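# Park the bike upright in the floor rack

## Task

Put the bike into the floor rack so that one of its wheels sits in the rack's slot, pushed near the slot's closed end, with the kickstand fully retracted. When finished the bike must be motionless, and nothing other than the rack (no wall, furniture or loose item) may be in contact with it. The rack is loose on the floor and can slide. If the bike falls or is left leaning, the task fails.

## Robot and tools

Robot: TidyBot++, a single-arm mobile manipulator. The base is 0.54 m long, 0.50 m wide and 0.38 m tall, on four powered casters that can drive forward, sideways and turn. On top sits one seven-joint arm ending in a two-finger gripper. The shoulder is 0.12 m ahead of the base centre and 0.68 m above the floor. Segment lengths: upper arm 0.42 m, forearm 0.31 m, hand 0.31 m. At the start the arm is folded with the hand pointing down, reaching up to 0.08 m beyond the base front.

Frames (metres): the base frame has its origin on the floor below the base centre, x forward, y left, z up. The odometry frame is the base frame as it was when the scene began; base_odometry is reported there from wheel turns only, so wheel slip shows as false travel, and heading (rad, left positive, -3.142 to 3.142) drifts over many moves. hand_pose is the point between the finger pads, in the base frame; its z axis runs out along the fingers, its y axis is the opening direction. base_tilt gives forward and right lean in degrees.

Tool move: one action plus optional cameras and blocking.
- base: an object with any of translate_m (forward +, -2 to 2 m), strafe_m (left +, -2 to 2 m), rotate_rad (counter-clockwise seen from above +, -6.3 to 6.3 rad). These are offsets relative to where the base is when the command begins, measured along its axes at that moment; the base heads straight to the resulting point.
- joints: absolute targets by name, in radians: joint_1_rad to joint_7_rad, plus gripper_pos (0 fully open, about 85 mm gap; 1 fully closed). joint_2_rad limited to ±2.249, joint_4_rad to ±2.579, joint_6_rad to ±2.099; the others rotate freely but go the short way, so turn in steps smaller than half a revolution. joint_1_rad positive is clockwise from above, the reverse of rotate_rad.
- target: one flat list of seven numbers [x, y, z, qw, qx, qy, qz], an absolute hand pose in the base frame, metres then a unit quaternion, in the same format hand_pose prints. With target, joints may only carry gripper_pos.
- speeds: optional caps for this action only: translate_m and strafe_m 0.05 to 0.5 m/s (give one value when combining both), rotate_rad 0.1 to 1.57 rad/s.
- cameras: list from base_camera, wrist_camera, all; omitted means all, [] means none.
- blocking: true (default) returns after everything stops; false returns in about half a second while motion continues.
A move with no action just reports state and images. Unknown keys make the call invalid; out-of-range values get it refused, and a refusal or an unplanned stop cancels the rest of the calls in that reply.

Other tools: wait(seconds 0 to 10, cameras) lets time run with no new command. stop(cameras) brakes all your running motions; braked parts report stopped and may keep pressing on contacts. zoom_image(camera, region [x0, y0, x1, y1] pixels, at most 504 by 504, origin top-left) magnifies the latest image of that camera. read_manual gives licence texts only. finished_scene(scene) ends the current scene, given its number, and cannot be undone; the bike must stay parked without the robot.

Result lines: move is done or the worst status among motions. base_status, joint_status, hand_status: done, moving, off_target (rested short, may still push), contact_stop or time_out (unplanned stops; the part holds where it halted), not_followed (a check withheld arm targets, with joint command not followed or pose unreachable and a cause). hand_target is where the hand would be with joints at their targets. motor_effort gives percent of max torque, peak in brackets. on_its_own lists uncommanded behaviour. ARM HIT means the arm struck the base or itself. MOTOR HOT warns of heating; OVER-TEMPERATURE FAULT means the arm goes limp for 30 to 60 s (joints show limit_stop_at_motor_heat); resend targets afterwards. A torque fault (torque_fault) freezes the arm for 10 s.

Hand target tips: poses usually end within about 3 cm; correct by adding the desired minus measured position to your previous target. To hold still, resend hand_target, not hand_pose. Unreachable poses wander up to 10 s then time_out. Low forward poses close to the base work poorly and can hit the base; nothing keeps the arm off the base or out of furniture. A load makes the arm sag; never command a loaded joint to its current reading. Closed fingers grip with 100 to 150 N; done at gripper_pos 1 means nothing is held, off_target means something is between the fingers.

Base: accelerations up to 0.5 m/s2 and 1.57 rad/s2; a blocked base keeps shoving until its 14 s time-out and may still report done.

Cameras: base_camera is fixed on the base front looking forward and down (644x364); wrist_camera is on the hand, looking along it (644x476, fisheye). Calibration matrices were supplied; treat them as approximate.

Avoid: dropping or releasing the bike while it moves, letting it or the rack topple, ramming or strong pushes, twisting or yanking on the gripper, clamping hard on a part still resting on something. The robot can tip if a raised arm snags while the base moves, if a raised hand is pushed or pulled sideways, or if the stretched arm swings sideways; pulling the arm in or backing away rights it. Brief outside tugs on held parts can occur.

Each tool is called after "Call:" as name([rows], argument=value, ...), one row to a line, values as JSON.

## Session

Call:
move()

Scene clock: 0.00 s.
base_odometry: x=+0.000 y=+0.000 heading=+0.000
base_tilt: forward=+0.2 right=-0.5
base_status: not commanded
joint_positions: joint_1_rad=-0.010 joint_2_rad=-0.312 joint_3_rad=+3.187 joint_4_rad=-2.524 joint_5_rad=+0.027 joint_6_rad=-0.872 joint_7_rad=+1.593 gripper_pos=+0.000
joint_status: not commanded
motor_effort: joint_1_rad=+0 joint_2_rad=-1 joint_3_rad=+0 joint_4_rad=+15 joint_5_rad=+0 joint_6_rad=+1 joint_7_rad=+1
hand_pose: x=+0.2600 y=-0.0083 z=+0.5836 quat_wxyz=(+0.004, +1.000, +0.003, +0.029) (m; base frame)
hand_target: x=+0.2595 y=-0.0082 z=+0.5833 quat_wxyz=(+0.004, +1.000, +0.003, +0.028) (m; base frame)
hand_status: not commanded
pictures: base_camera, wrist_camera
camera_calibration:
wrist_camera: T_world_to_cam=[[0.112633, -0.991697, -0.062051, 0.00111021], [-0.991915, -0.108543, -0.0657545, 0.357189], [0.0584734, 0.0689554, -0.995905, 0.699298], [0, 0, 0, 1]] pos_world=[0.313285, -0.00834889, 0.719989]

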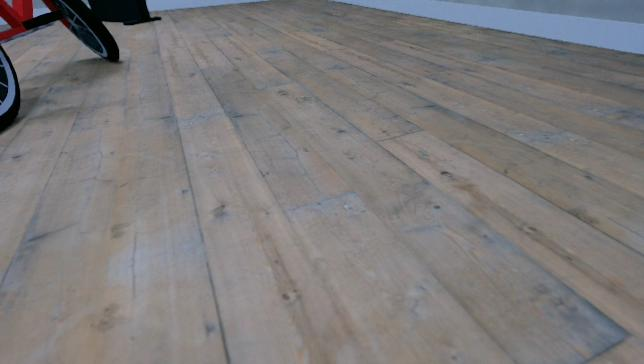

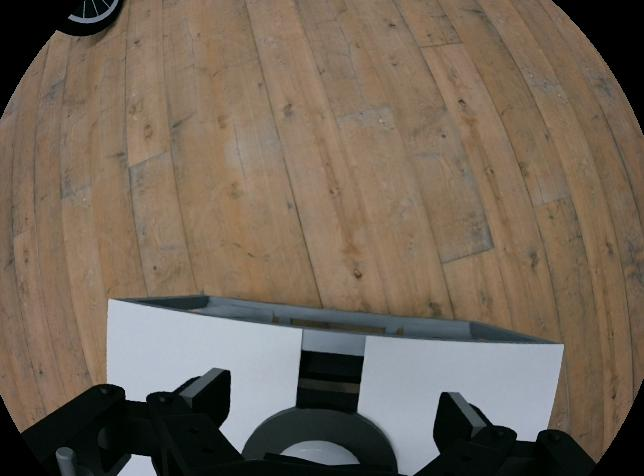

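Call:
move(base={"rotate_rad": 0.5}, joints={"joint_1_rad": 0.0, "joint_2_rad": -0.3, "joint_3_rad": 3.14, "joint_4_rad": -1.7, "joint_5_rad": 0.0, "joint_6_rad": -0.5, "joint_7_rad": 3.14})

Scene clock: 3.00 s.
move: done
base_odometry: x=+0.000 y=+0.000 heading=+0.499
base_tilt: forward=+0.2 right=-0.5
base_status: done
joint_positions: joint_1_rad=-0.010 joint_2_rad=-0.312 joint_3_rad=+3.164 joint_4_rad=-1.712 joint_5_rad=+0.027 joint_6_rad=-0.559 joint_7_rad=+3.064 gripper_pos=+0.000
joint_status: all done
motor_effort: joint_1_rad=+1(2) joint_2_rad=-9(9) joint_3_rad=+0(1) joint_4_rad=+23(23) joint_5_rad=+1(2) joint_6_rad=+7(8) joint_7_rad=+1(2)
hand_pose: x=+0.5879 y=-0.0108 z=+1.0182 quat_wxyz=(+0.388, +0.610, +0.563, +0.401) (m; base frame)
hand_target: x=+0.5990 y=+0.0022 z=+1.0366 quat_wxyz=(+0.411, +0.575, +0.575, +0.412) (m; base frame)
hand_status: not commanded
pictures: base_camera, wrist_camera
camera_calibration:
wrist_camera: T_world_to_cam=[[0.448667, 0.0365111, 0.892953, -1.17018], [0.00261196, -0.999214, 0.0395436, 0.00922176], [0.893695, -0.0154095, -0.44841, 0.0636794], [0, 0, 0, 1]] pos_world=[0.468086, 0.0529202, 1.0731]

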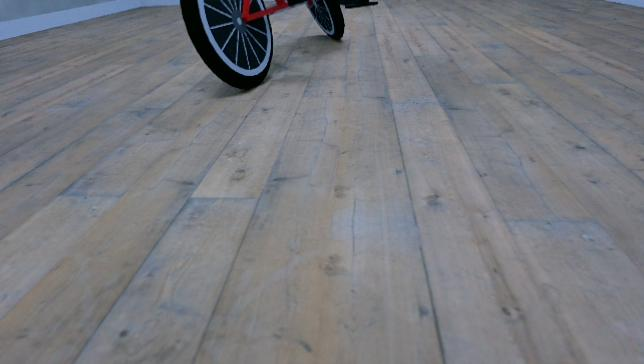

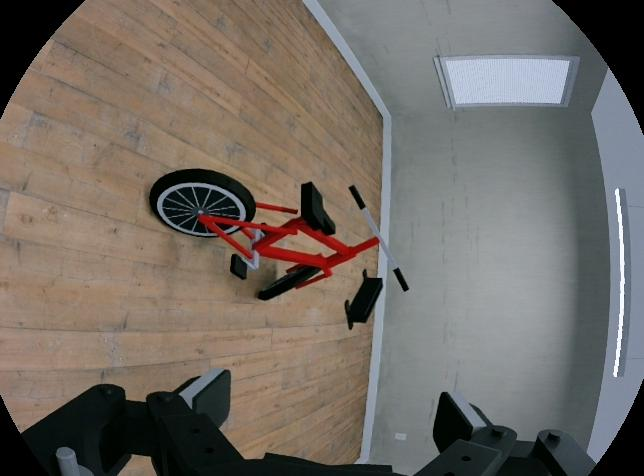

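Call:
zoom_image(camera="wrist_camera", region=[140, 150, 430, 340])

Scaled by 1.738.

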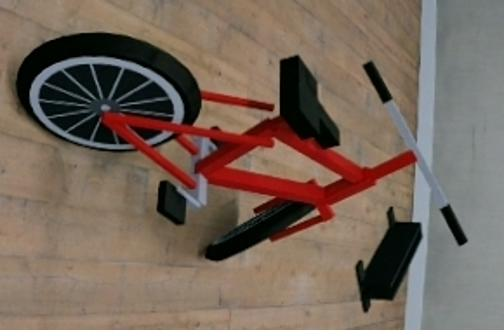

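Call:
move(base={"translate_m": 1.57, "strafe_m": -1.085}, joints={"joint_7_rad": 1.57})

Scene clock: 13.97 s.
move: done
base_odometry: x=+1.898 y=-0.201 heading=+0.500
base_tilt: forward=+0.2 right=-0.5
base_status: done
joint_positions: joint_1_rad=-0.010 joint_2_rad=-0.303 joint_3_rad=+3.159 joint_4_rad=-1.711 joint_5_rad=+0.027 joint_6_rad=-0.556 joint_7_rad=+1.641 gripper_pos=+0.000
joint_status: all done
motor_effort: joint_1_rad=+0(2) joint_2_rad=-9(12) joint_3_rad=+0(1) joint_4_rad=+22(24) joint_5_rad=+0(2) joint_6_rad=+8(9) joint_7_rad=+1(2)
hand_pose: x=+0.5915 y=-0.0078 z=+1.0148 quat_wxyz=(+0.031, +0.831, +0.031, +0.554) (m; base frame)
hand_target: x=+0.5990 y=+0.0022 z=+1.0366 quat_wxyz=(+0.000, +0.813, +0.000, +0.582) (m; base frame)
hand_status: not commanded
pictures: base_camera, wrist_camera
camera_calibration:
wrist_camera: T_world_to_cam=[[0.126729, -0.980332, 0.151291, -0.23375], [-0.371092, -0.188301, -0.909304, 1.20255], [0.919908, 0.0590921, -0.387656, -0.0175149], [0, 0, 0, 1]] pos_world=[0.491993, -0.00167543, 1.12206]

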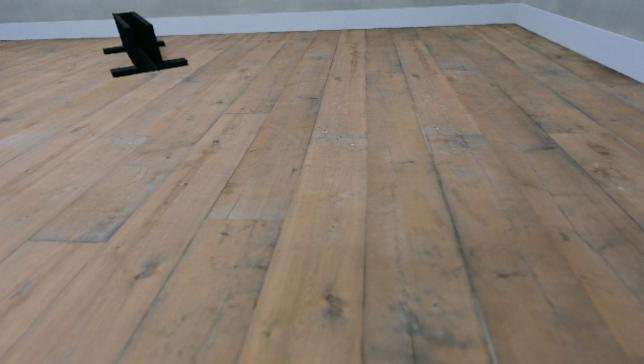

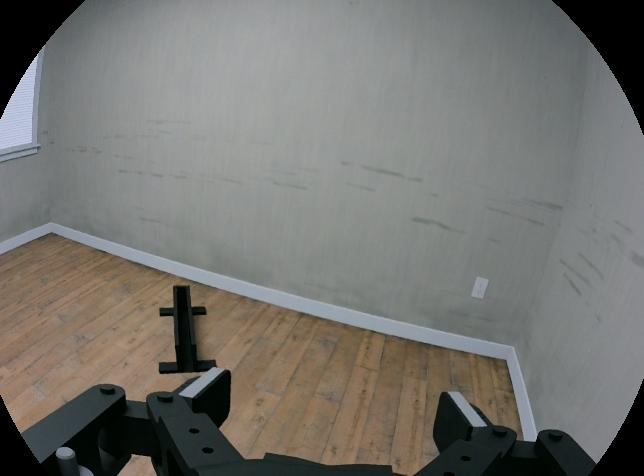

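Call:
zoom_image(camera="base_camera", region=[80, 0, 220, 100])

Call:
zoom_image(camera="wrist_camera", region=[140, 270, 240, 390])

Scaled by 3.600.

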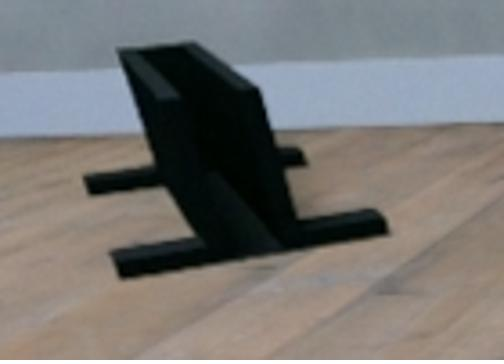

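Scaled by 4.200.

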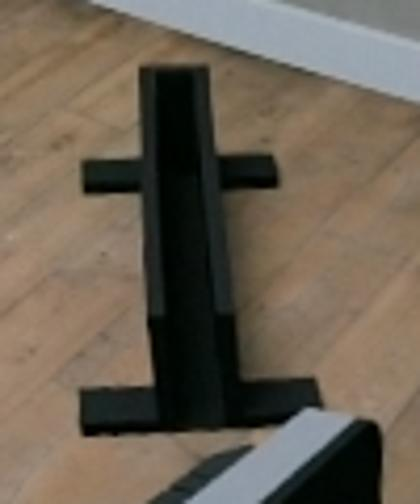

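Call:
move(base={"translate_m": 1.187, "strafe_m": -0.02, "rotate_rad": 1.071}, joints={"joint_1_rad": 0.0, "joint_2_rad": 0.0, "joint_3_rad": 3.14, "joint_4_rad": -2.0, "joint_5_rad": 0.0, "joint_6_rad": -0.9, "joint_7_rad": 1.57})

Scene clock: 21.10 s.
move: done
base_odometry: x=+2.950 y=+0.351 heading=+1.571
base_tilt: forward=+0.2 right=-0.5
base_status: done
joint_positions: joint_1_rad=-0.004 joint_2_rad=+0.006 joint_3_rad=+3.154 joint_4_rad=-1.982 joint_5_rad=+0.026 joint_6_rad=-0.844 joint_7_rad=+1.641 gripper_pos=+0.000
joint_status: all done
motor_effort: joint_1_rad=+1(2) joint_2_rad=-17(21) joint_3_rad=+0(3) joint_4_rad=+17(23) joint_5_rad=+1(2) joint_6_rad=+3(9) joint_7_rad=+1(2)
hand_pose: x=+0.5039 y=-0.0080 z=+0.6787 quat_wxyz=(+0.017, +0.987, +0.038, +0.153) (m; base frame)
hand_target: x=+0.4793 y=+0.0019 z=+0.6695 quat_wxyz=(+0.000, +0.993, +0.000, +0.121) (m; base frame)
hand_status: not commanded
pictures: base_camera, wrist_camera
camera_calibration:
wrist_camera: T_world_to_cam=[[0.190664, -0.981649, 0.00344208, -0.103927], [-0.934825, -0.182637, -0.304543, 0.738095], [0.299583, 0.0548477, -0.952492, 0.62871], [0, 0, 0, 1]] pos_world=[0.521453, -0.00169928, 0.823981]

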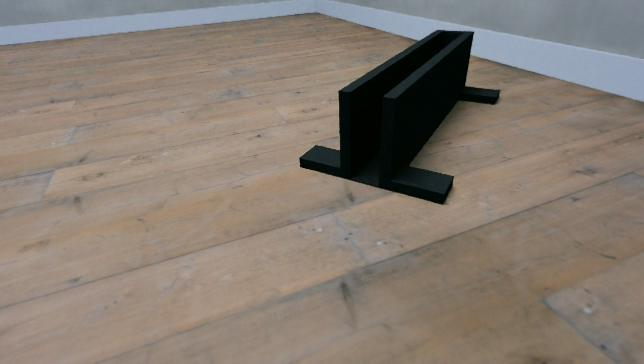

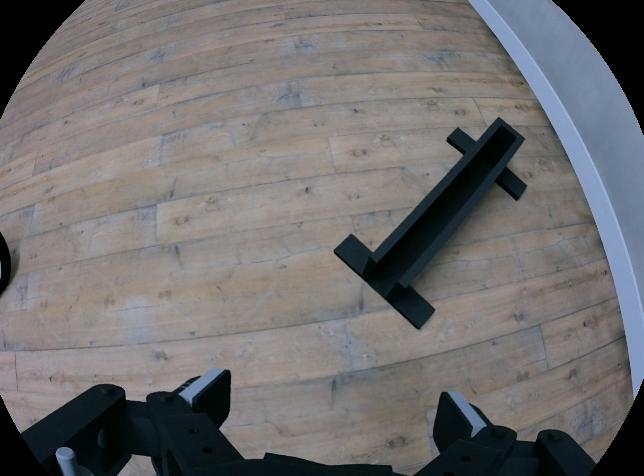

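Call:
move(target=[0.735, -0.15, 0.32, 0, 0.961, -0.276, 0])

Scene clock: 25.87 s.
move: off_target
base_odometry: x=+2.950 y=+0.351 heading=+1.571
base_tilt: forward=+0.2 right=-0.5
base_status: not commanded
joint_positions: joint_1_rad=+0.180 joint_2_rad=+1.199 joint_3_rad=+3.229 joint_4_rad=-1.085 joint_5_rad=-0.098 joint_6_rad=-0.845 joint_7_rad=+1.405 gripper_pos=+0.000
joint_status: not commanded
motor_effort: joint_1_rad=+0(2) joint_2_rad=-45(47) joint_3_rad=+0(1) joint_4_rad=+14(19) joint_5_rad=+1(2) joint_6_rad=+0(4) joint_7_rad=+1(1)
hand_pose: x=+0.7390 y=-0.1391 z=+0.3178 quat_wxyz=(+0.004, +0.976, -0.219, +0.008) (m; base frame)
hand_target: x=+0.7350 y=-0.1500 z=+0.3200 quat_wxyz=(+0.000, +0.961, -0.276, +0.000) (m; base frame)
hand_status: off_target (0.012 m and 6.8 deg from the pose sent, 0.450 m and 40.4 deg at the start)
pictures: base_camera, wrist_camera
camera_calibration:
wrist_camera: T_world_to_cam=[[-0.328913, -0.941711, -0.0706864, 0.136978], [-0.943098, 0.331421, -0.0269643, 0.81345], [0.0488196, 0.0577953, -0.997134, 0.421562], [0, 0, 0, 1]] pos_world=[0.791636, -0.164965, 0.45197]

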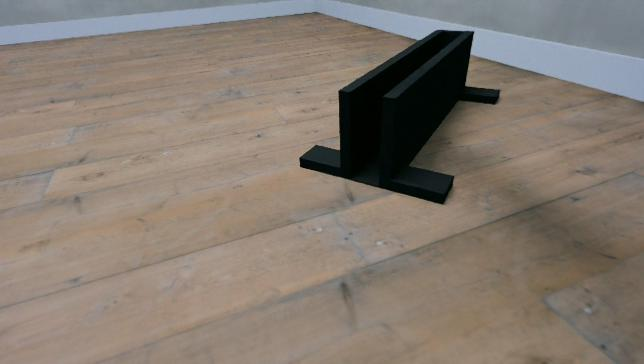

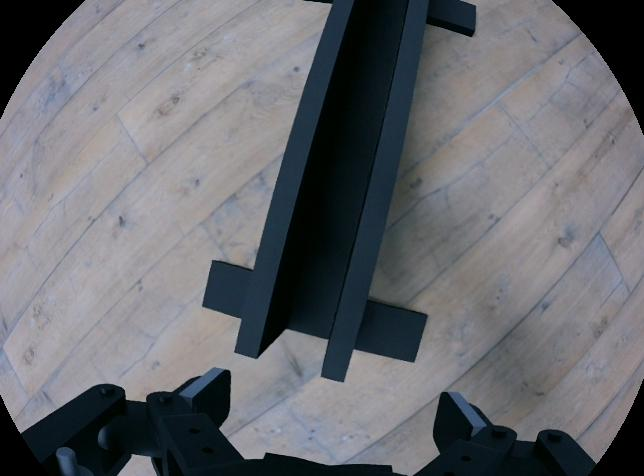

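Call:
move(target=[0.748, -0.167, 0.155, 0, 0.944, -0.33, 0])

Scene clock: 28.53 s.
move: off_target
base_odometry: x=+2.950 y=+0.351 heading=+1.571
base_tilt: forward=+0.2 right=-0.5
base_status: not commanded
joint_positions: joint_1_rad=+0.212 joint_2_rad=+1.577 joint_3_rad=+3.230 joint_4_rad=-0.765 joint_5_rad=-0.117 joint_6_rad=-0.845 joint_7_rad=+1.301 gripper_pos=+0.000
joint_status: not commanded
motor_effort: joint_1_rad=+0(1) joint_2_rad=-46(51) joint_3_rad=+0(1) joint_4_rad=+13(15) joint_5_rad=+1(2) joint_6_rad=+0(1) joint_7_rad=+1(1)
hand_pose: x=+0.7341 y=-0.1513 z=+0.1490 quat_wxyz=(+0.002, +0.960, -0.278, -0.021) (m; base frame)
hand_target: x=+0.7480 y=-0.1670 z=+0.1550 quat_wxyz=(+0.000, +0.944, -0.330, +0.000) (m; base frame)
hand_status: off_target (0.022 m and 6.7 deg from the pose sent, 0.165 m and 13.3 deg at the start)
pictures: base_camera, wrist_camera
camera_calibration:
wrist_camera: T_world_to_cam=[[-0.444533, -0.893375, -0.0653527, 0.20328], [-0.895761, 0.443474, 0.0306989, 0.781932], [0.00155662, 0.0721871, -0.99739, 0.291103], [0, 0, 0, 1]] pos_world=[0.790336, -0.186175, 0.279624]

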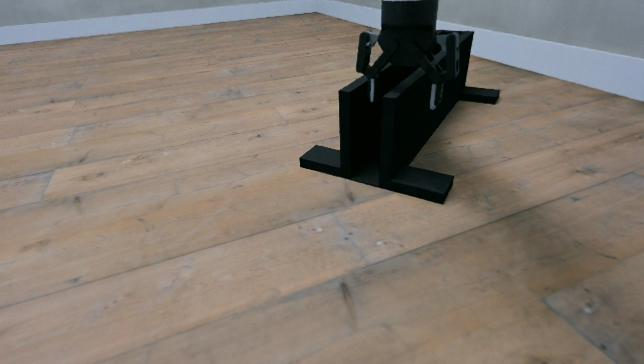

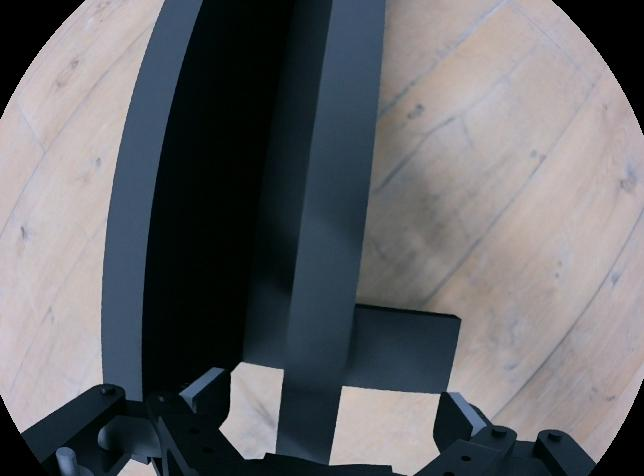

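Call:
move(joints={"gripper_pos": 1.0})

Scene clock: 30.03 s.
move: off_target
base_odometry: x=+2.950 y=+0.351 heading=+1.571
base_tilt: forward=+0.2 right=-0.5
base_status: not commanded
joint_positions: joint_1_rad=+0.214 joint_2_rad=+1.576 joint_3_rad=+3.230 joint_4_rad=-0.764 joint_5_rad=-0.126 joint_6_rad=-0.845 joint_7_rad=+1.300 gripper_pos=+0.802
joint_status: gripper_pos off_target (ended at +0.802, target +1.000)
motor_effort: joint_1_rad=+1(2) joint_2_rad=-47(48) joint_3_rad=+1(2) joint_4_rad=+12(13) joint_5_rad=+1(2) joint_6_rad=+1(2) joint_7_rad=+1(1)
hand_pose: x=+0.7355 y=-0.1505 z=+0.1496 quat_wxyz=(-0.001, +0.959, -0.282, -0.020) (m; base frame)
hand_target: x=+0.7480 y=-0.1670 z=+0.1550 quat_wxyz=(+0.000, +0.944, -0.330, +0.000) (m; base frame)
hand_status: not commanded
pictures: base_camera, wrist_camera
camera_calibration:
wrist_camera: T_world_to_cam=[[-0.452471, -0.888854, -0.0721732, 0.212225], [-0.891758, 0.45153, 0.029794, 0.781236], [0.00610585, 0.0778419, -0.996947, 0.289145], [0, 0, 0, 1]] pos_world=[0.790934, -0.186622, 0.280303]

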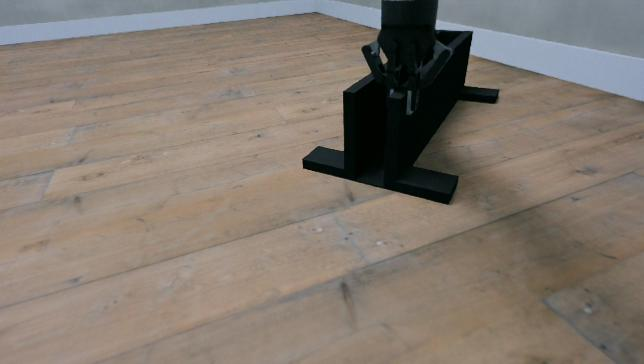

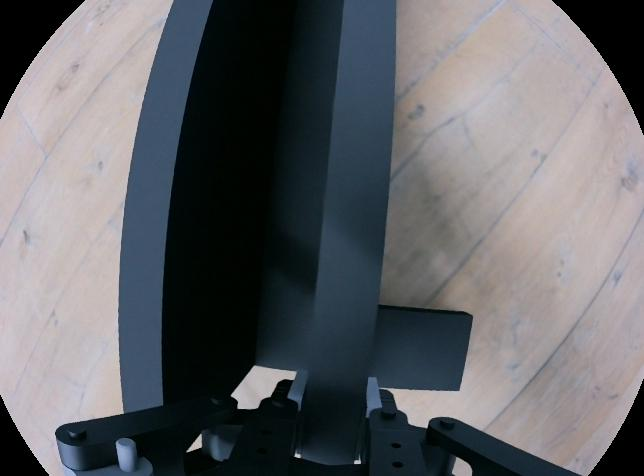

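Call:
move(joints={"joint_7_rad": 0.85}, base={"strafe_m": 0.35, "translate_m": -0.1}, speeds={"strafe_m": 0.3})

Call:
move(joints={"joint_7_rad": 0.4}, base={"strafe_m": 0.3, "translate_m": -0.08}, speeds={"strafe_m": 0.3})

Scene clock: 33.70 s.
move: done
base_odometry: x=+2.599 y=+0.251 heading=+1.571
base_tilt: forward=+0.2 right=-0.5
base_status: done
joint_positions: joint_1_rad=+0.228 joint_2_rad=+1.579 joint_3_rad=+3.238 joint_4_rad=-0.757 joint_5_rad=-0.139 joint_6_rad=-0.845 joint_7_rad=+0.915 gripper_pos=+0.802
joint_status: all done
motor_effort: joint_1_rad=+0(6) joint_2_rad=-49(50) joint_3_rad=+3(3) joint_4_rad=+13(15) joint_5_rad=+3(5) joint_6_rad=+0(3) joint_7_rad=+1(4)
hand_pose: x=+0.7358 y=-0.1604 z=+0.1496 quat_wxyz=(+0.001, +0.882, -0.470, -0.017) (m; base frame)
hand_target: x=+0.7480 y=-0.1670 z=+0.1550 quat_wxyz=(+0.000, +0.865, -0.501, +0.000) (m; base frame)
hand_status: not commanded
pictures: base_camera, wrist_camera
camera_calibration:
wrist_camera: T_world_to_cam=[[-0.767648, -0.637803, -0.0626432, 0.474323], [-0.639968, 0.768083, 0.0221008, 0.652585], [0.0340193, 0.0570553, -0.997791, 0.266126], [0, 0, 0, 1]] pos_world=[0.772694, -0.213899, 0.280828]

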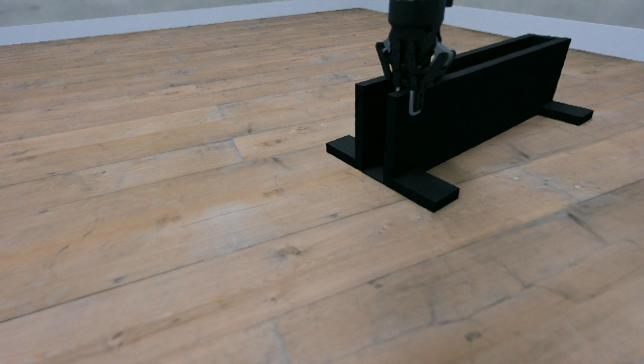

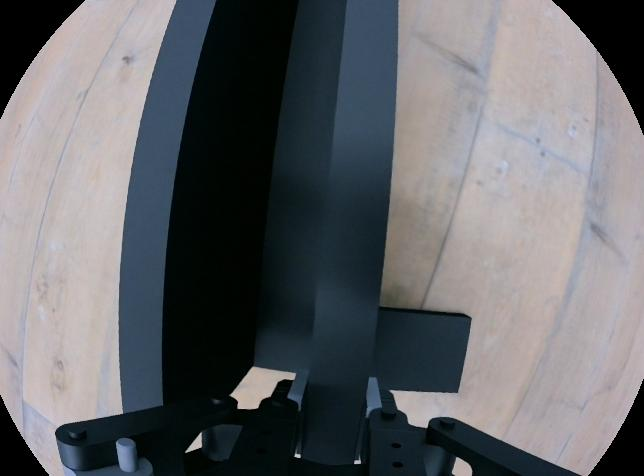

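Scene clock: 35.63 s.
move: done
base_odometry: x=+2.299 y=+0.170 heading=+1.571
base_tilt: forward=+0.2 right=-0.5
base_status: done
joint_positions: joint_1_rad=+0.227 joint_2_rad=+1.578 joint_3_rad=+3.238 joint_4_rad=-0.754 joint_5_rad=-0.142 joint_6_rad=-0.845 joint_7_rad=+0.469 gripper_pos=+0.802
joint_status: all done
motor_effort: joint_1_rad=+0(6) joint_2_rad=-48(50) joint_3_rad=+3(4) joint_4_rad=+13(14) joint_5_rad=+4(5) joint_6_rad=-2(5) joint_7_rad=+1(4)
hand_pose: x=+0.7378 y=-0.1597 z=+0.1503 quat_wxyz=(+0.003, +0.757, -0.654, -0.016) (m; base frame)
hand_target: x=+0.7480 y=-0.1670 z=+0.1550 quat_wxyz=(+0.000, +0.732, -0.682, +0.000) (m; base frame)
hand_status: not commanded
pictures: base_camera, wrist_camera
camera_calibration:
wrist_camera: T_world_to_cam=[[-0.967832, -0.245689, -0.0542073, 0.685393], [-0.246693, 0.969012, 0.012576, 0.396638], [0.0494378, 0.025544, -0.998451, 0.250381], [0, 0, 0, 1]] pos_world=[0.748815, -0.222349, 0.282158]

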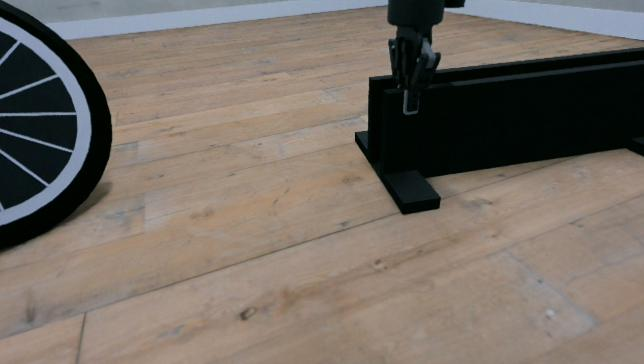

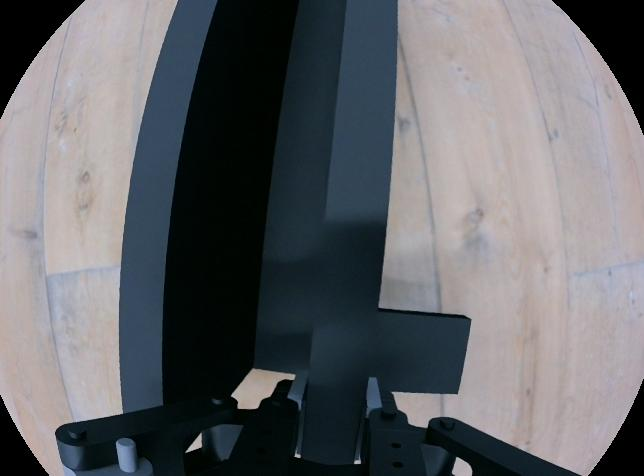

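Call:
move(base={"strafe_m": 0.2, "translate_m": -0.17}, speeds={"strafe_m": 0.3})

Scene clock: 39.03 s.
move: done
base_odometry: x=+2.099 y=+0.000 heading=+1.572
base_tilt: forward=+0.2 right=-0.5
base_status: done
joint_positions: joint_1_rad=+0.227 joint_2_rad=+1.580 joint_3_rad=+3.238 joint_4_rad=-0.752 joint_5_rad=-0.142 joint_6_rad=-0.843 joint_7_rad=+0.468 gripper_pos=+0.802
joint_status: not commanded
motor_effort: joint_1_rad=+1(4) joint_2_rad=-47(50) joint_3_rad=+3(4) joint_4_rad=+12(13) joint_5_rad=+5(5) joint_6_rad=-1(4) joint_7_rad=+1(2)
hand_pose: x=+0.7384 y=-0.1596 z=+0.1496 quat_wxyz=(+0.002, +0.756, -0.654, -0.015) (m; base frame)
hand_target: x=+0.7480 y=-0.1670 z=+0.1550 quat_wxyz=(+0.000, +0.732, -0.682, +0.000) (m; base frame)
hand_status: not commanded
pictures: base_camera, wrist_camera
camera_calibration:
wrist_camera: T_world_to_cam=[[-0.968203, -0.243863, -0.0558082, 0.6867], [-0.244886, 0.969475, 0.0121897, 0.395545], [0.051132, 0.0254688, -0.998367, 0.248448], [0, 0, 0, 1]] pos_world=[0.749024, -0.222338, 0.281544]

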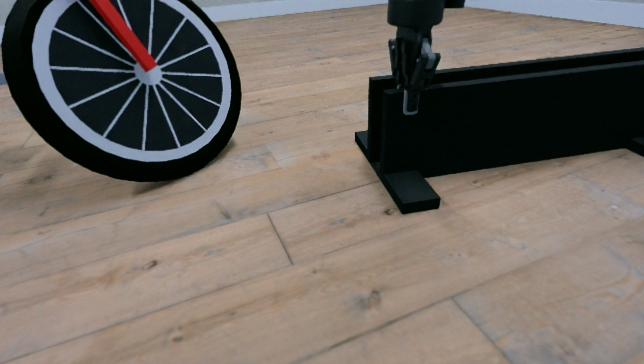

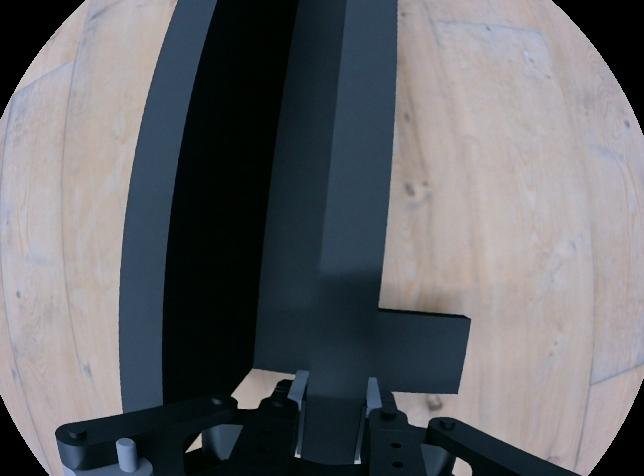

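Call:
move(joints={"joint_7_rad": -0.05})

Call:
move(base={"strafe_m": 0.19, "translate_m": -0.11}, speeds={"strafe_m": 0.2})

Scene clock: 47.83 s.
move: done
base_odometry: x=+2.099 y=+0.000 heading=+1.572
base_tilt: forward=+0.2 right=-0.5
base_status: not commanded
joint_positions: joint_1_rad=+0.221 joint_2_rad=+1.581 joint_3_rad=+3.238 joint_4_rad=-0.750 joint_5_rad=-0.144 joint_6_rad=-0.839 joint_7_rad=+0.028 gripper_pos=+0.802
joint_status: all done
motor_effort: joint_1_rad=+2(3) joint_2_rad=-47(50) joint_3_rad=+2(4) joint_4_rad=+11(15) joint_5_rad=+2(5) joint_6_rad=-3(5) joint_7_rad=+0(3)
hand_pose: x=+0.7412 y=-0.1565 z=+0.1496 quat_wxyz=(+0.003, +0.597, -0.802, -0.012) (m; base frame)
hand_target: x=+0.7480 y=-0.1670 z=+0.1550 quat_wxyz=(+0.000, +0.561, -0.828, +0.000) (m; base frame)
hand_status: not commanded
pictures: base_camera, wrist_camera
camera_calibration:
wrist_camera: T_world_to_cam=[[-0.980955, 0.186597, -0.0539407, 0.766707], [0.186769, 0.982402, 0.00188797, 0.0768131], [0.0533437, -0.00822242, -0.998542, 0.241331], [0, 0, 0, 1]] pos_world=[0.724885, -0.216542, 0.282191]

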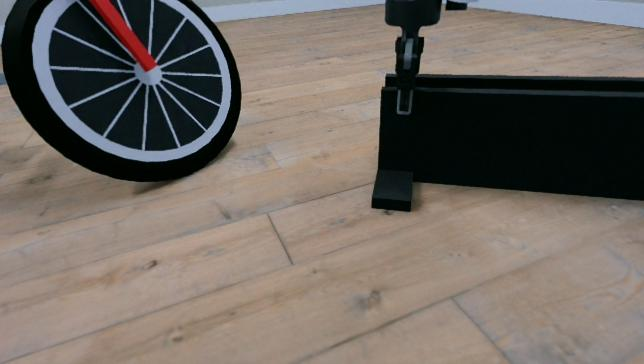

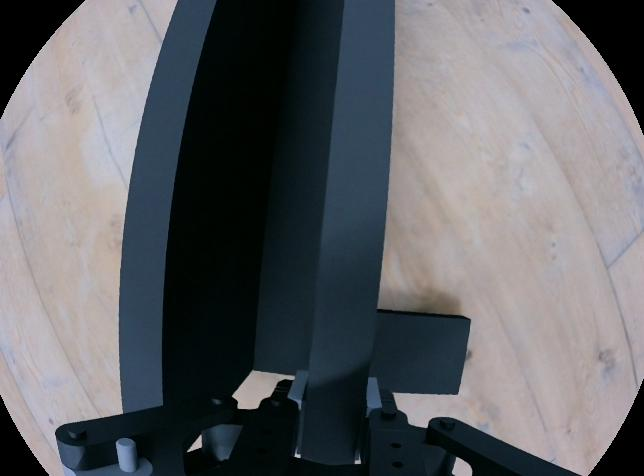

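Scene clock: 49.63 s.
move: done
base_odometry: x=+1.909 y=-0.110 heading=+1.572
base_tilt: forward=+0.2 right=-0.5
base_status: done
joint_positions: joint_1_rad=+0.226 joint_2_rad=+1.581 joint_3_rad=+3.238 joint_4_rad=-0.750 joint_5_rad=-0.144 joint_6_rad=-0.837 joint_7_rad=+0.020 gripper_pos=+0.802
joint_status: not commanded
motor_effort: joint_1_rad=+1(4) joint_2_rad=-47(50) joint_3_rad=+2(3) joint_4_rad=+12(14) joint_5_rad=+3(4) joint_6_rad=-2(5) joint_7_rad=+1(1)
hand_pose: x=+0.7411 y=-0.1593 z=+0.1494 quat_wxyz=(+0.003, +0.592, -0.806, -0.011) (m; base frame)
hand_target: x=+0.7480 y=-0.1670 z=+0.1550 quat_wxyz=(+0.000, +0.561, -0.828, +0.000) (m; base frame)
hand_status: not commanded
pictures: base_camera, wrist_camera
camera_calibration:
wrist_camera: T_world_to_cam=[[-0.9785, 0.198541, -0.0558571, 0.767557], [0.198779, 0.980043, 0.00131865, 0.0704183], [0.0550042, -0.00981295, -0.998438, 0.239582], [0, 0, 0, 1]] pos_world=[0.723878, -0.219054, 0.281988]

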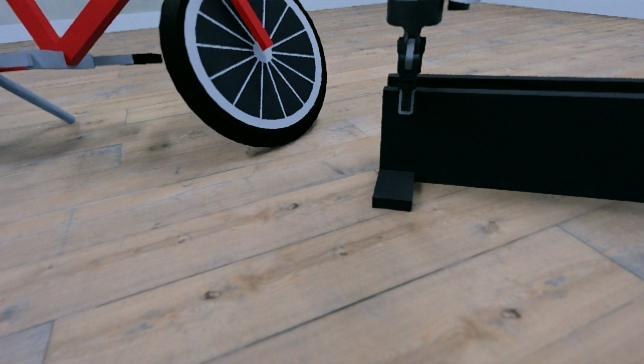

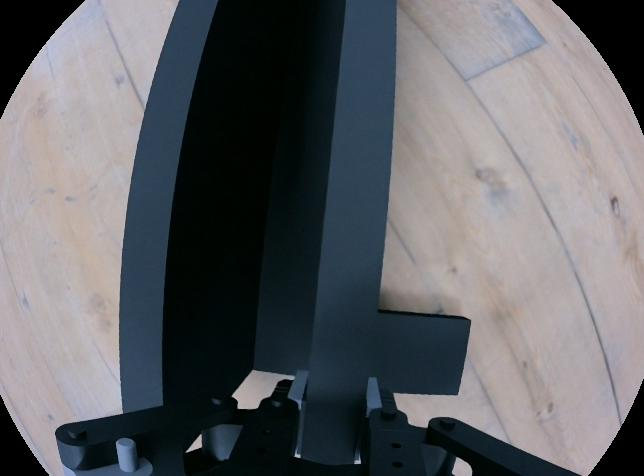

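Call:
move(joints={"joint_7_rad": 0.6}, cameras=[])

Call:
move(joints={"joint_7_rad": 1.13})

Scene clock: 59.00 s.
move: done
base_odometry: x=+1.909 y=-0.110 heading=+1.572
base_tilt: forward=+0.2 right=-0.5
base_status: not commanded
joint_positions: joint_1_rad=+0.228 joint_2_rad=+1.581 joint_3_rad=+3.238 joint_4_rad=-0.750 joint_5_rad=-0.147 joint_6_rad=-0.837 joint_7_rad=+0.535 gripper_pos=+0.802
joint_status: all done
motor_effort: joint_1_rad=+0(3) joint_2_rad=-48(48) joint_3_rad=+1(2) joint_4_rad=+12(15) joint_5_rad=+2(5) joint_6_rad=-1(4) joint_7_rad=+1(6)
hand_pose: x=+0.7410 y=-0.1605 z=+0.1494 quat_wxyz=(-0.001, +0.776, -0.631, -0.012) (m; base frame)
hand_target: x=+0.7480 y=-0.1670 z=+0.1550 quat_wxyz=(+0.000, +0.796, -0.605, +0.000) (m; base frame)
hand_status: not commanded
pictures: none
No camera images: "cameras" was empty.

Scene clock: 60.23 s.
move: done
base_odometry: x=+1.909 y=-0.110 heading=+1.572
base_tilt: forward=+0.2 right=-0.5
base_status: not commanded
joint_positions: joint_1_rad=+0.229 joint_2_rad=+1.581 joint_3_rad=+3.241 joint_4_rad=-0.750 joint_5_rad=-0.147 joint_6_rad=-0.837 joint_7_rad=+1.049 gripper_pos=+0.802
joint_status: all done
motor_effort: joint_1_rad=-1(5) joint_2_rad=-47(49) joint_3_rad=+0(2) joint_4_rad=+14(16) joint_5_rad=+1(3) joint_6_rad=+2(3) joint_7_rad=+2(6)
hand_pose: x=+0.7403 y=-0.1626 z=+0.1494 quat_wxyz=(-0.003, +0.911, -0.413, -0.011) (m; base frame)
hand_target: x=+0.7480 y=-0.1670 z=+0.1550 quat_wxyz=(+0.000, +0.927, -0.375, +0.000) (m; base frame)
hand_status: not commanded
pictures: base_camera, wrist_camera
camera_calibration:
wrist_camera: T_world_to_cam=[[-0.678744, -0.730585, -0.074513, 0.397208], [-0.73324, 0.679837, 0.0134582, 0.713103], [0.0408244, 0.0637706, -0.997129, 0.261897], [0, 0, 0, 1]] pos_world=[0.781787, -0.211301, 0.281146]

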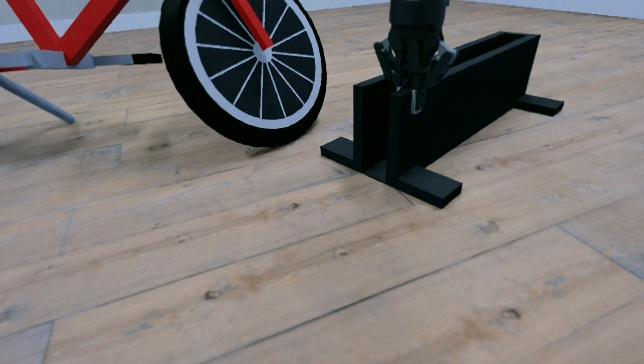

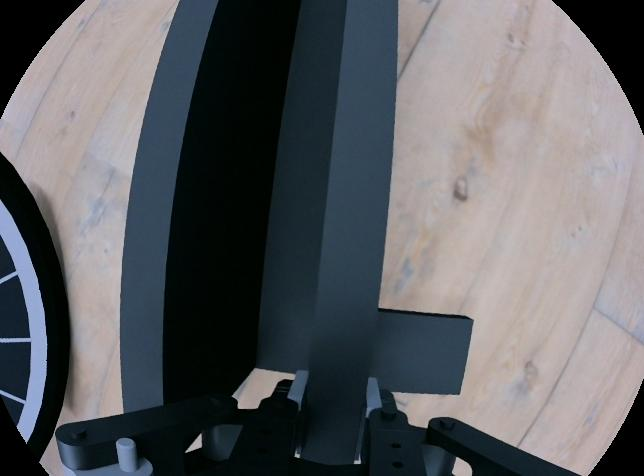

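Call:
move(joints={"gripper_pos": 0.3}, cameras=[])

Call:
move(target=[0.72, -0.165, 0.25, 0, 0.927, -0.375, 0], cameras=[])

Call:
move(base={"translate_m": -0.1, "strafe_m": -0.85})

Scene clock: 62.30 s.
move: done
base_odometry: x=+1.909 y=-0.110 heading=+1.572
base_tilt: forward=+0.2 right=-0.5
base_status: not commanded
joint_positions: joint_1_rad=+0.229 joint_2_rad=+1.581 joint_3_rad=+3.241 joint_4_rad=-0.750 joint_5_rad=-0.147 joint_6_rad=-0.837 joint_7_rad=+1.060 gripper_pos=+0.300
joint_status: all done
motor_effort: joint_1_rad=+0(1) joint_2_rad=-47(50) joint_3_rad=+0(1) joint_4_rad=+13(15) joint_5_rad=+1(1) joint_6_rad=+0(1) joint_7_rad=+1(2)
hand_pose: x=+0.7404 y=-0.1625 z=+0.1495 quat_wxyz=(-0.003, +0.913, -0.408, -0.011) (m; base frame)
hand_target: x=+0.7480 y=-0.1670 z=+0.1550 quat_wxyz=(+0.000, +0.927, -0.375, +0.000) (m; base frame)
hand_status: not commanded
pictures: none
No camera images: "cameras" was empty.

Scene clock: 63.73 s.
move: off_target
base_odometry: x=+1.909 y=-0.110 heading=+1.572
base_tilt: forward=+0.2 right=-0.5
base_status: not commanded
joint_positions: joint_1_rad=+0.222 joint_2_rad=+1.316 joint_3_rad=+3.258 joint_4_rad=-1.048 joint_5_rad=-0.159 joint_6_rad=-0.823 joint_7_rad=+1.113 gripper_pos=+0.300
joint_status: not commanded
motor_effort: joint_1_rad=+0(2) joint_2_rad=-45(49) joint_3_rad=+1(1) joint_4_rad=+12(13) joint_5_rad=+1(2) joint_6_rad=+1(1) joint_7_rad=+1(1)
hand_pose: x=+0.7135 y=-0.1635 z=+0.2529 quat_wxyz=(+0.001, +0.916, -0.400, -0.019) (m; base frame)
hand_target: x=+0.7200 y=-0.1650 z=+0.2500 quat_wxyz=(+0.000, +0.927, -0.375, +0.000) (m; base frame)
hand_status: off_target (0.007 m and 3.8 deg from the pose sent, 0.103 m and 4.3 deg at the start)
pictures: none
No camera images: "cameras" was empty.

Scene clock: 66.90 s.
move: done
base_odometry: x=+2.759 y=-0.210 heading=+1.571
base_tilt: forward=+0.2 right=-0.5
base_status: done
joint_positions: joint_1_rad=+0.212 joint_2_rad=+1.316 joint_3_rad=+3.266 joint_4_rad=-1.051 joint_5_rad=-0.163 joint_6_rad=-0.822 joint_7_rad=+1.114 gripper_pos=+0.300
joint_status: not commanded
motor_effort: joint_1_rad=+0(4) joint_2_rad=-46(47) joint_3_rad=+1(2) joint_4_rad=+13(13) joint_5_rad=+1(2) joint_6_rad=+0(1) joint_7_rad=+1(1)
hand_pose: x=+0.7134 y=-0.1611 z=+0.2525 quat_wxyz=(+0.004, +0.918, -0.397, -0.019) (m; base frame)
hand_target: x=+0.7200 y=-0.1650 z=+0.2500 quat_wxyz=(+0.000, +0.927, -0.375, +0.000) (m; base frame)
hand_status: not commanded
pictures: base_camera, wrist_camera
camera_calibration:
wrist_camera: T_world_to_cam=[[-0.654183, -0.754075, -0.0584422, 0.362358], [-0.75607, 0.654047, 0.0240915, 0.700532], [0.0200572, 0.0599466, -0.998, 0.380105], [0, 0, 0, 1]] pos_world=[0.759076, -0.207722, 0.383644]

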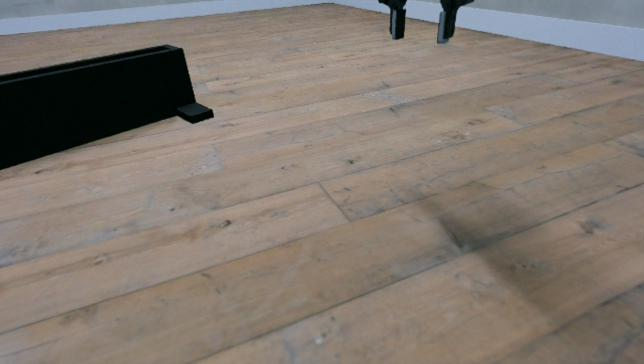

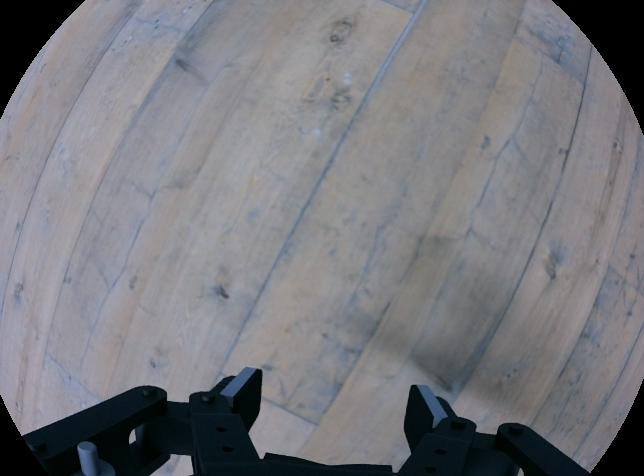

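Call:
move(base={"translate_m": 1.6, "strafe_m": -0.15}, joints={"joint_1_rad": 0.0, "joint_2_rad": 0.0, "joint_3_rad": 3.14, "joint_4_rad": -2.0, "joint_5_rad": 0.0, "joint_6_rad": -0.9, "joint_7_rad": 1.57, "gripper_pos": 0.0}, cameras=[])

Call:
move(base={"rotate_rad": 2.29})

Scene clock: 72.70 s.
move: done
base_odometry: x=+2.909 y=+1.391 heading=+1.571
base_tilt: forward=+0.2 right=-0.5
base_status: done
joint_positions: joint_1_rad=+0.014 joint_2_rad=+0.009 joint_3_rad=+3.164 joint_4_rad=-1.975 joint_5_rad=-0.036 joint_6_rad=-0.845 joint_7_rad=+1.496 gripper_pos=+0.000
joint_status: all done
motor_effort: joint_1_rad=+0(2) joint_2_rad=-16(48) joint_3_rad=+0(2) joint_4_rad=+17(19) joint_5_rad=+0(2) joint_6_rad=+3(4) joint_7_rad=+1(2)
hand_pose: x=+0.5066 y=-0.0041 z=+0.6803 quat_wxyz=(-0.018, +0.986, -0.064, +0.155) (m; base frame)
hand_target: x=+0.4793 y=+0.0019 z=+0.6695 quat_wxyz=(+0.000, +0.993, +0.000, +0.121) (m; base frame)
hand_status: not commanded
pictures: none
No camera images: "cameras" was empty.

Scene clock: 75.43 s.
move: done
base_odometry: x=+2.909 y=+1.391 heading=-2.422
base_tilt: forward=+0.2 right=-0.5
base_status: done
joint_positions: joint_1_rad=+0.004 joint_2_rad=+0.009 joint_3_rad=+3.155 joint_4_rad=-1.975 joint_5_rad=-0.032 joint_6_rad=-0.846 joint_7_rad=+1.497 gripper_pos=+0.000
joint_status: not commanded
motor_effort: joint_1_rad=+0(3) joint_2_rad=-16(18) joint_3_rad=+0(2) joint_4_rad=+17(19) joint_5_rad=+1(2) joint_6_rad=+3(3) joint_7_rad=+1(1)
hand_pose: x=+0.5065 y=+0.0021 z=+0.6803 quat_wxyz=(-0.018, +0.986, -0.054, +0.155) (m; base frame)
hand_target: x=+0.4793 y=+0.0019 z=+0.6695 quat_wxyz=(+0.000, +0.993, +0.000, +0.121) (m; base frame)
hand_status: not commanded
pictures: base_camera, wrist_camera
camera_calibration:
wrist_camera: T_world_to_cam=[[0.0221051, -0.995438, -0.0928101, 0.0564539], [-0.948422, 0.00848489, -0.316896, 0.757737], [0.316238, 0.0950281, -0.943908, 0.614505], [0, 0, 0, 1]] pos_world=[0.523077, -0.00862821, 0.8254]

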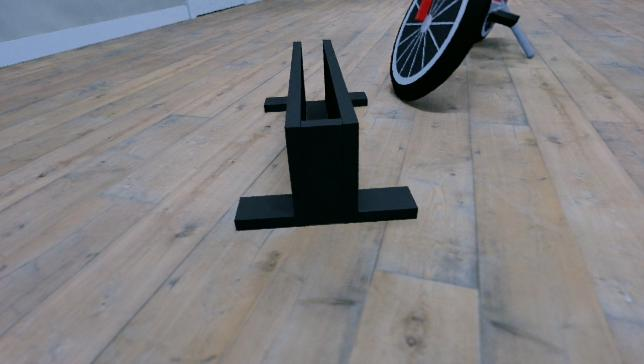

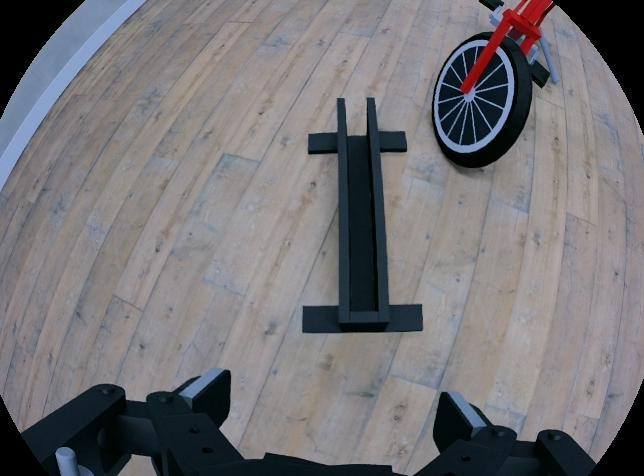

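Call:
zoom_image(camera="wrist_camera", region=[400, 0, 580, 190])

Call:
zoom_image(camera="base_camera", region=[260, 0, 560, 240])

Scaled by 2.653.

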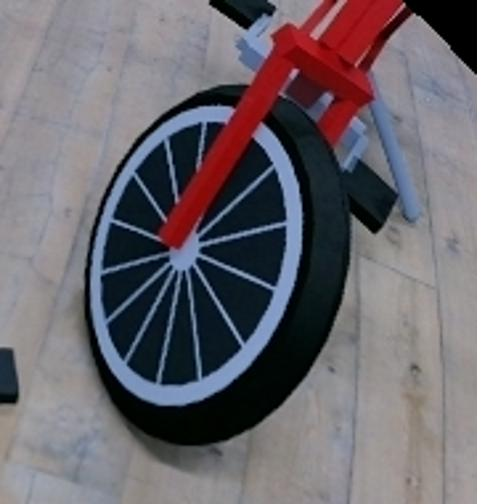

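Scaled by 1.680.

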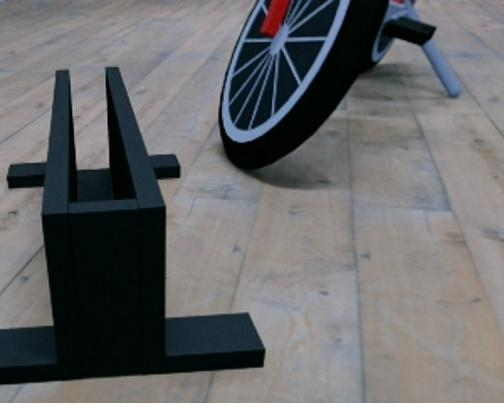

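Call:
move(target=[0.665, 0.01, 0.28, 0, 1, 0, 0])

Scene clock: 88.20 s.
move: off_target
base_odometry: x=+2.909 y=+1.391 heading=-2.422
base_tilt: forward=+0.2 right=-0.5
base_status: not commanded
joint_positions: joint_1_rad=-0.010 joint_2_rad=+1.131 joint_3_rad=+3.155 joint_4_rad=-1.475 joint_5_rad=-0.032 joint_6_rad=-0.610 joint_7_rad=+1.500 gripper_pos=+0.000
joint_status: not commanded
motor_effort: joint_1_rad=+0(2) joint_2_rad=-39(41) joint_3_rad=-1(1) joint_4_rad=+9(19) joint_5_rad=+0(2) joint_6_rad=+0(3) joint_7_rad=+1(1)
hand_pose: x=+0.6374 y=+0.0044 z=+0.2802 quat_wxyz=(-0.001, +0.998, -0.047, -0.037) (m; base frame)
hand_target: x=+0.6650 y=+0.0100 z=+0.2800 quat_wxyz=(+0.000, +1.000, +0.000, +0.000) (m; base frame)
hand_status: off_target (0.028 m and 6.9 deg from the pose sent, 0.431 m and 19.0 deg at the start)
pictures: base_camera, wrist_camera
camera_calibration:
wrist_camera: T_world_to_cam=[[0.00395979, -0.996504, -0.0834503, 0.027653], [-0.997908, -0.00932238, 0.0639697, 0.679975], [-0.064524, 0.0830224, -0.994457, 0.452176], [0, 0, 0, 1]] pos_world=[0.70762, -0.00364536, 0.408479]

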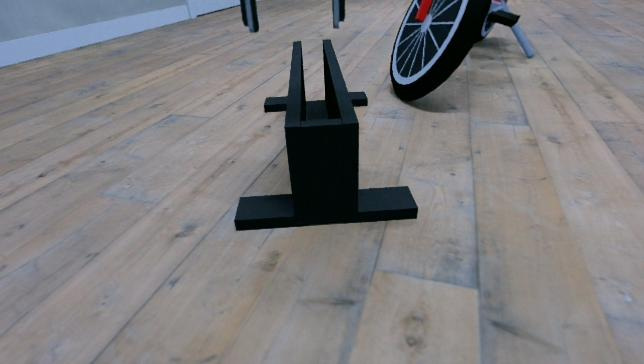

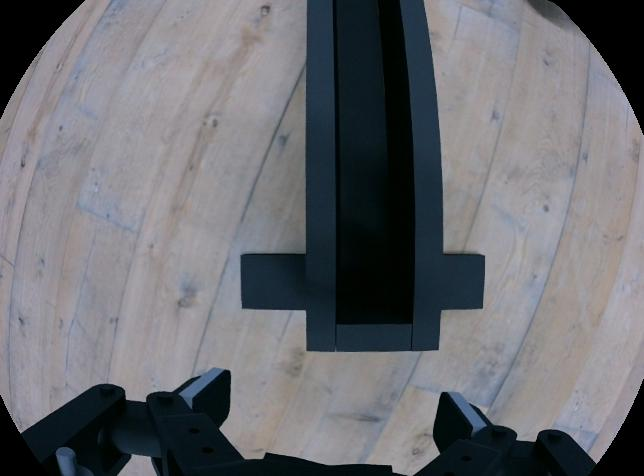

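Call:
move(target=[0.69, 0.018, 0.155, 0, 1, 0, 0])

Scene clock: 90.27 s.
move: off_target
base_odometry: x=+2.909 y=+1.391 heading=-2.422
base_tilt: forward=+0.2 right=-0.5
base_status: not commanded
joint_positions: joint_1_rad=-0.024 joint_2_rad=+1.433 joint_3_rad=+3.155 joint_4_rad=-1.216 joint_5_rad=-0.032 joint_6_rad=-0.570 joint_7_rad=+1.500 gripper_pos=+0.000
joint_status: not commanded
motor_effort: joint_1_rad=+1(1) joint_2_rad=-43(45) joint_3_rad=-1(1) joint_4_rad=+8(10) joint_5_rad=+2(2) joint_6_rad=-1(2) joint_7_rad=+1(1)
hand_pose: x=+0.6605 y=+0.0119 z=+0.1523 quat_wxyz=(+0.000, +0.999, -0.038, -0.039) (m; base frame)
hand_target: x=+0.6900 y=+0.0180 z=+0.1550 quat_wxyz=(+0.000, +1.000, +0.000, +0.000) (m; base frame)
hand_status: off_target (0.030 m and 6.2 deg from the pose sent, 0.137 m and 6.9 deg at the start)
pictures: base_camera, wrist_camera
camera_calibration:
wrist_camera: T_world_to_cam=[[0.0211333, -0.99647, -0.0812481, 0.012664], [-0.997373, -0.026645, 0.0673635, 0.710615], [-0.0692905, 0.079611, -0.994415, 0.328969], [0, 0, 0, 1]] pos_world=[0.731275, 0.00536412, 0.280291]

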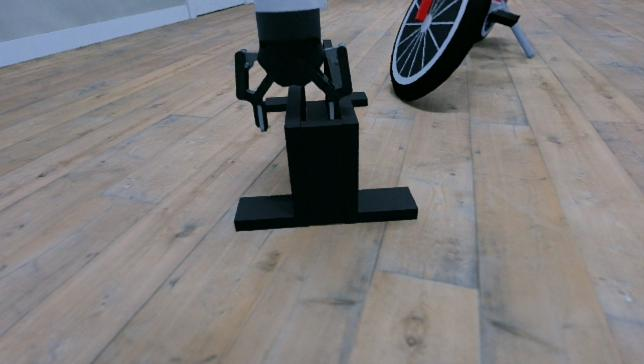

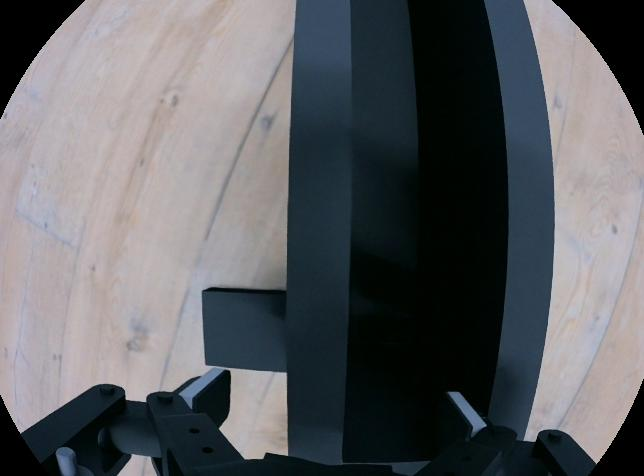

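Call:
move(joints={"gripper_pos": 1.0}, cameras=["wrist_camera"])

Scene clock: 91.83 s.
move: off_target
base_odometry: x=+2.909 y=+1.391 heading=-2.422
base_tilt: forward=+0.2 right=-0.5
base_status: not commanded
joint_positions: joint_1_rad=-0.033 joint_2_rad=+1.432 joint_3_rad=+3.155 joint_4_rad=-1.214 joint_5_rad=-0.032 joint_6_rad=-0.569 joint_7_rad=+1.507 gripper_pos=+0.804
joint_status: gripper_pos off_target (ended at +0.804, target +1.000)
motor_effort: joint_1_rad=+0(3) joint_2_rad=-42(44) joint_3_rad=+0(1) joint_4_rad=+9(9) joint_5_rad=+2(3) joint_6_rad=+1(1) joint_7_rad=+2(3)
hand_pose: x=+0.6625 y=+0.0171 z=+0.1529 quat_wxyz=(+0.000, +0.999, -0.030, -0.036) (m; base frame)
hand_target: x=+0.6900 y=+0.0180 z=+0.1550 quat_wxyz=(+0.000, +1.000, +0.000, +0.000) (m; base frame)
hand_status: not commanded
pictures: wrist_camera
camera_calibration:
wrist_camera: T_world_to_cam=[[0.0378142, -0.995939, -0.0817008, 0.00685714], [-0.997096, -0.0430133, 0.0628418, 0.71347], [-0.0661008, 0.0790873, -0.994674, 0.327221], [0, 0, 0, 1]] pos_world=[0.732768, 0.011639, 0.281202]

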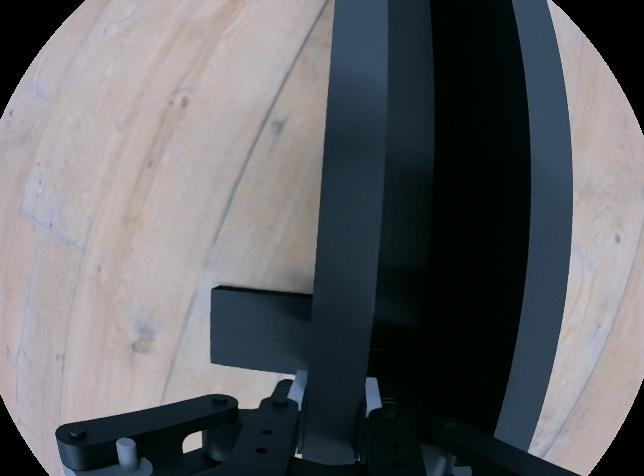

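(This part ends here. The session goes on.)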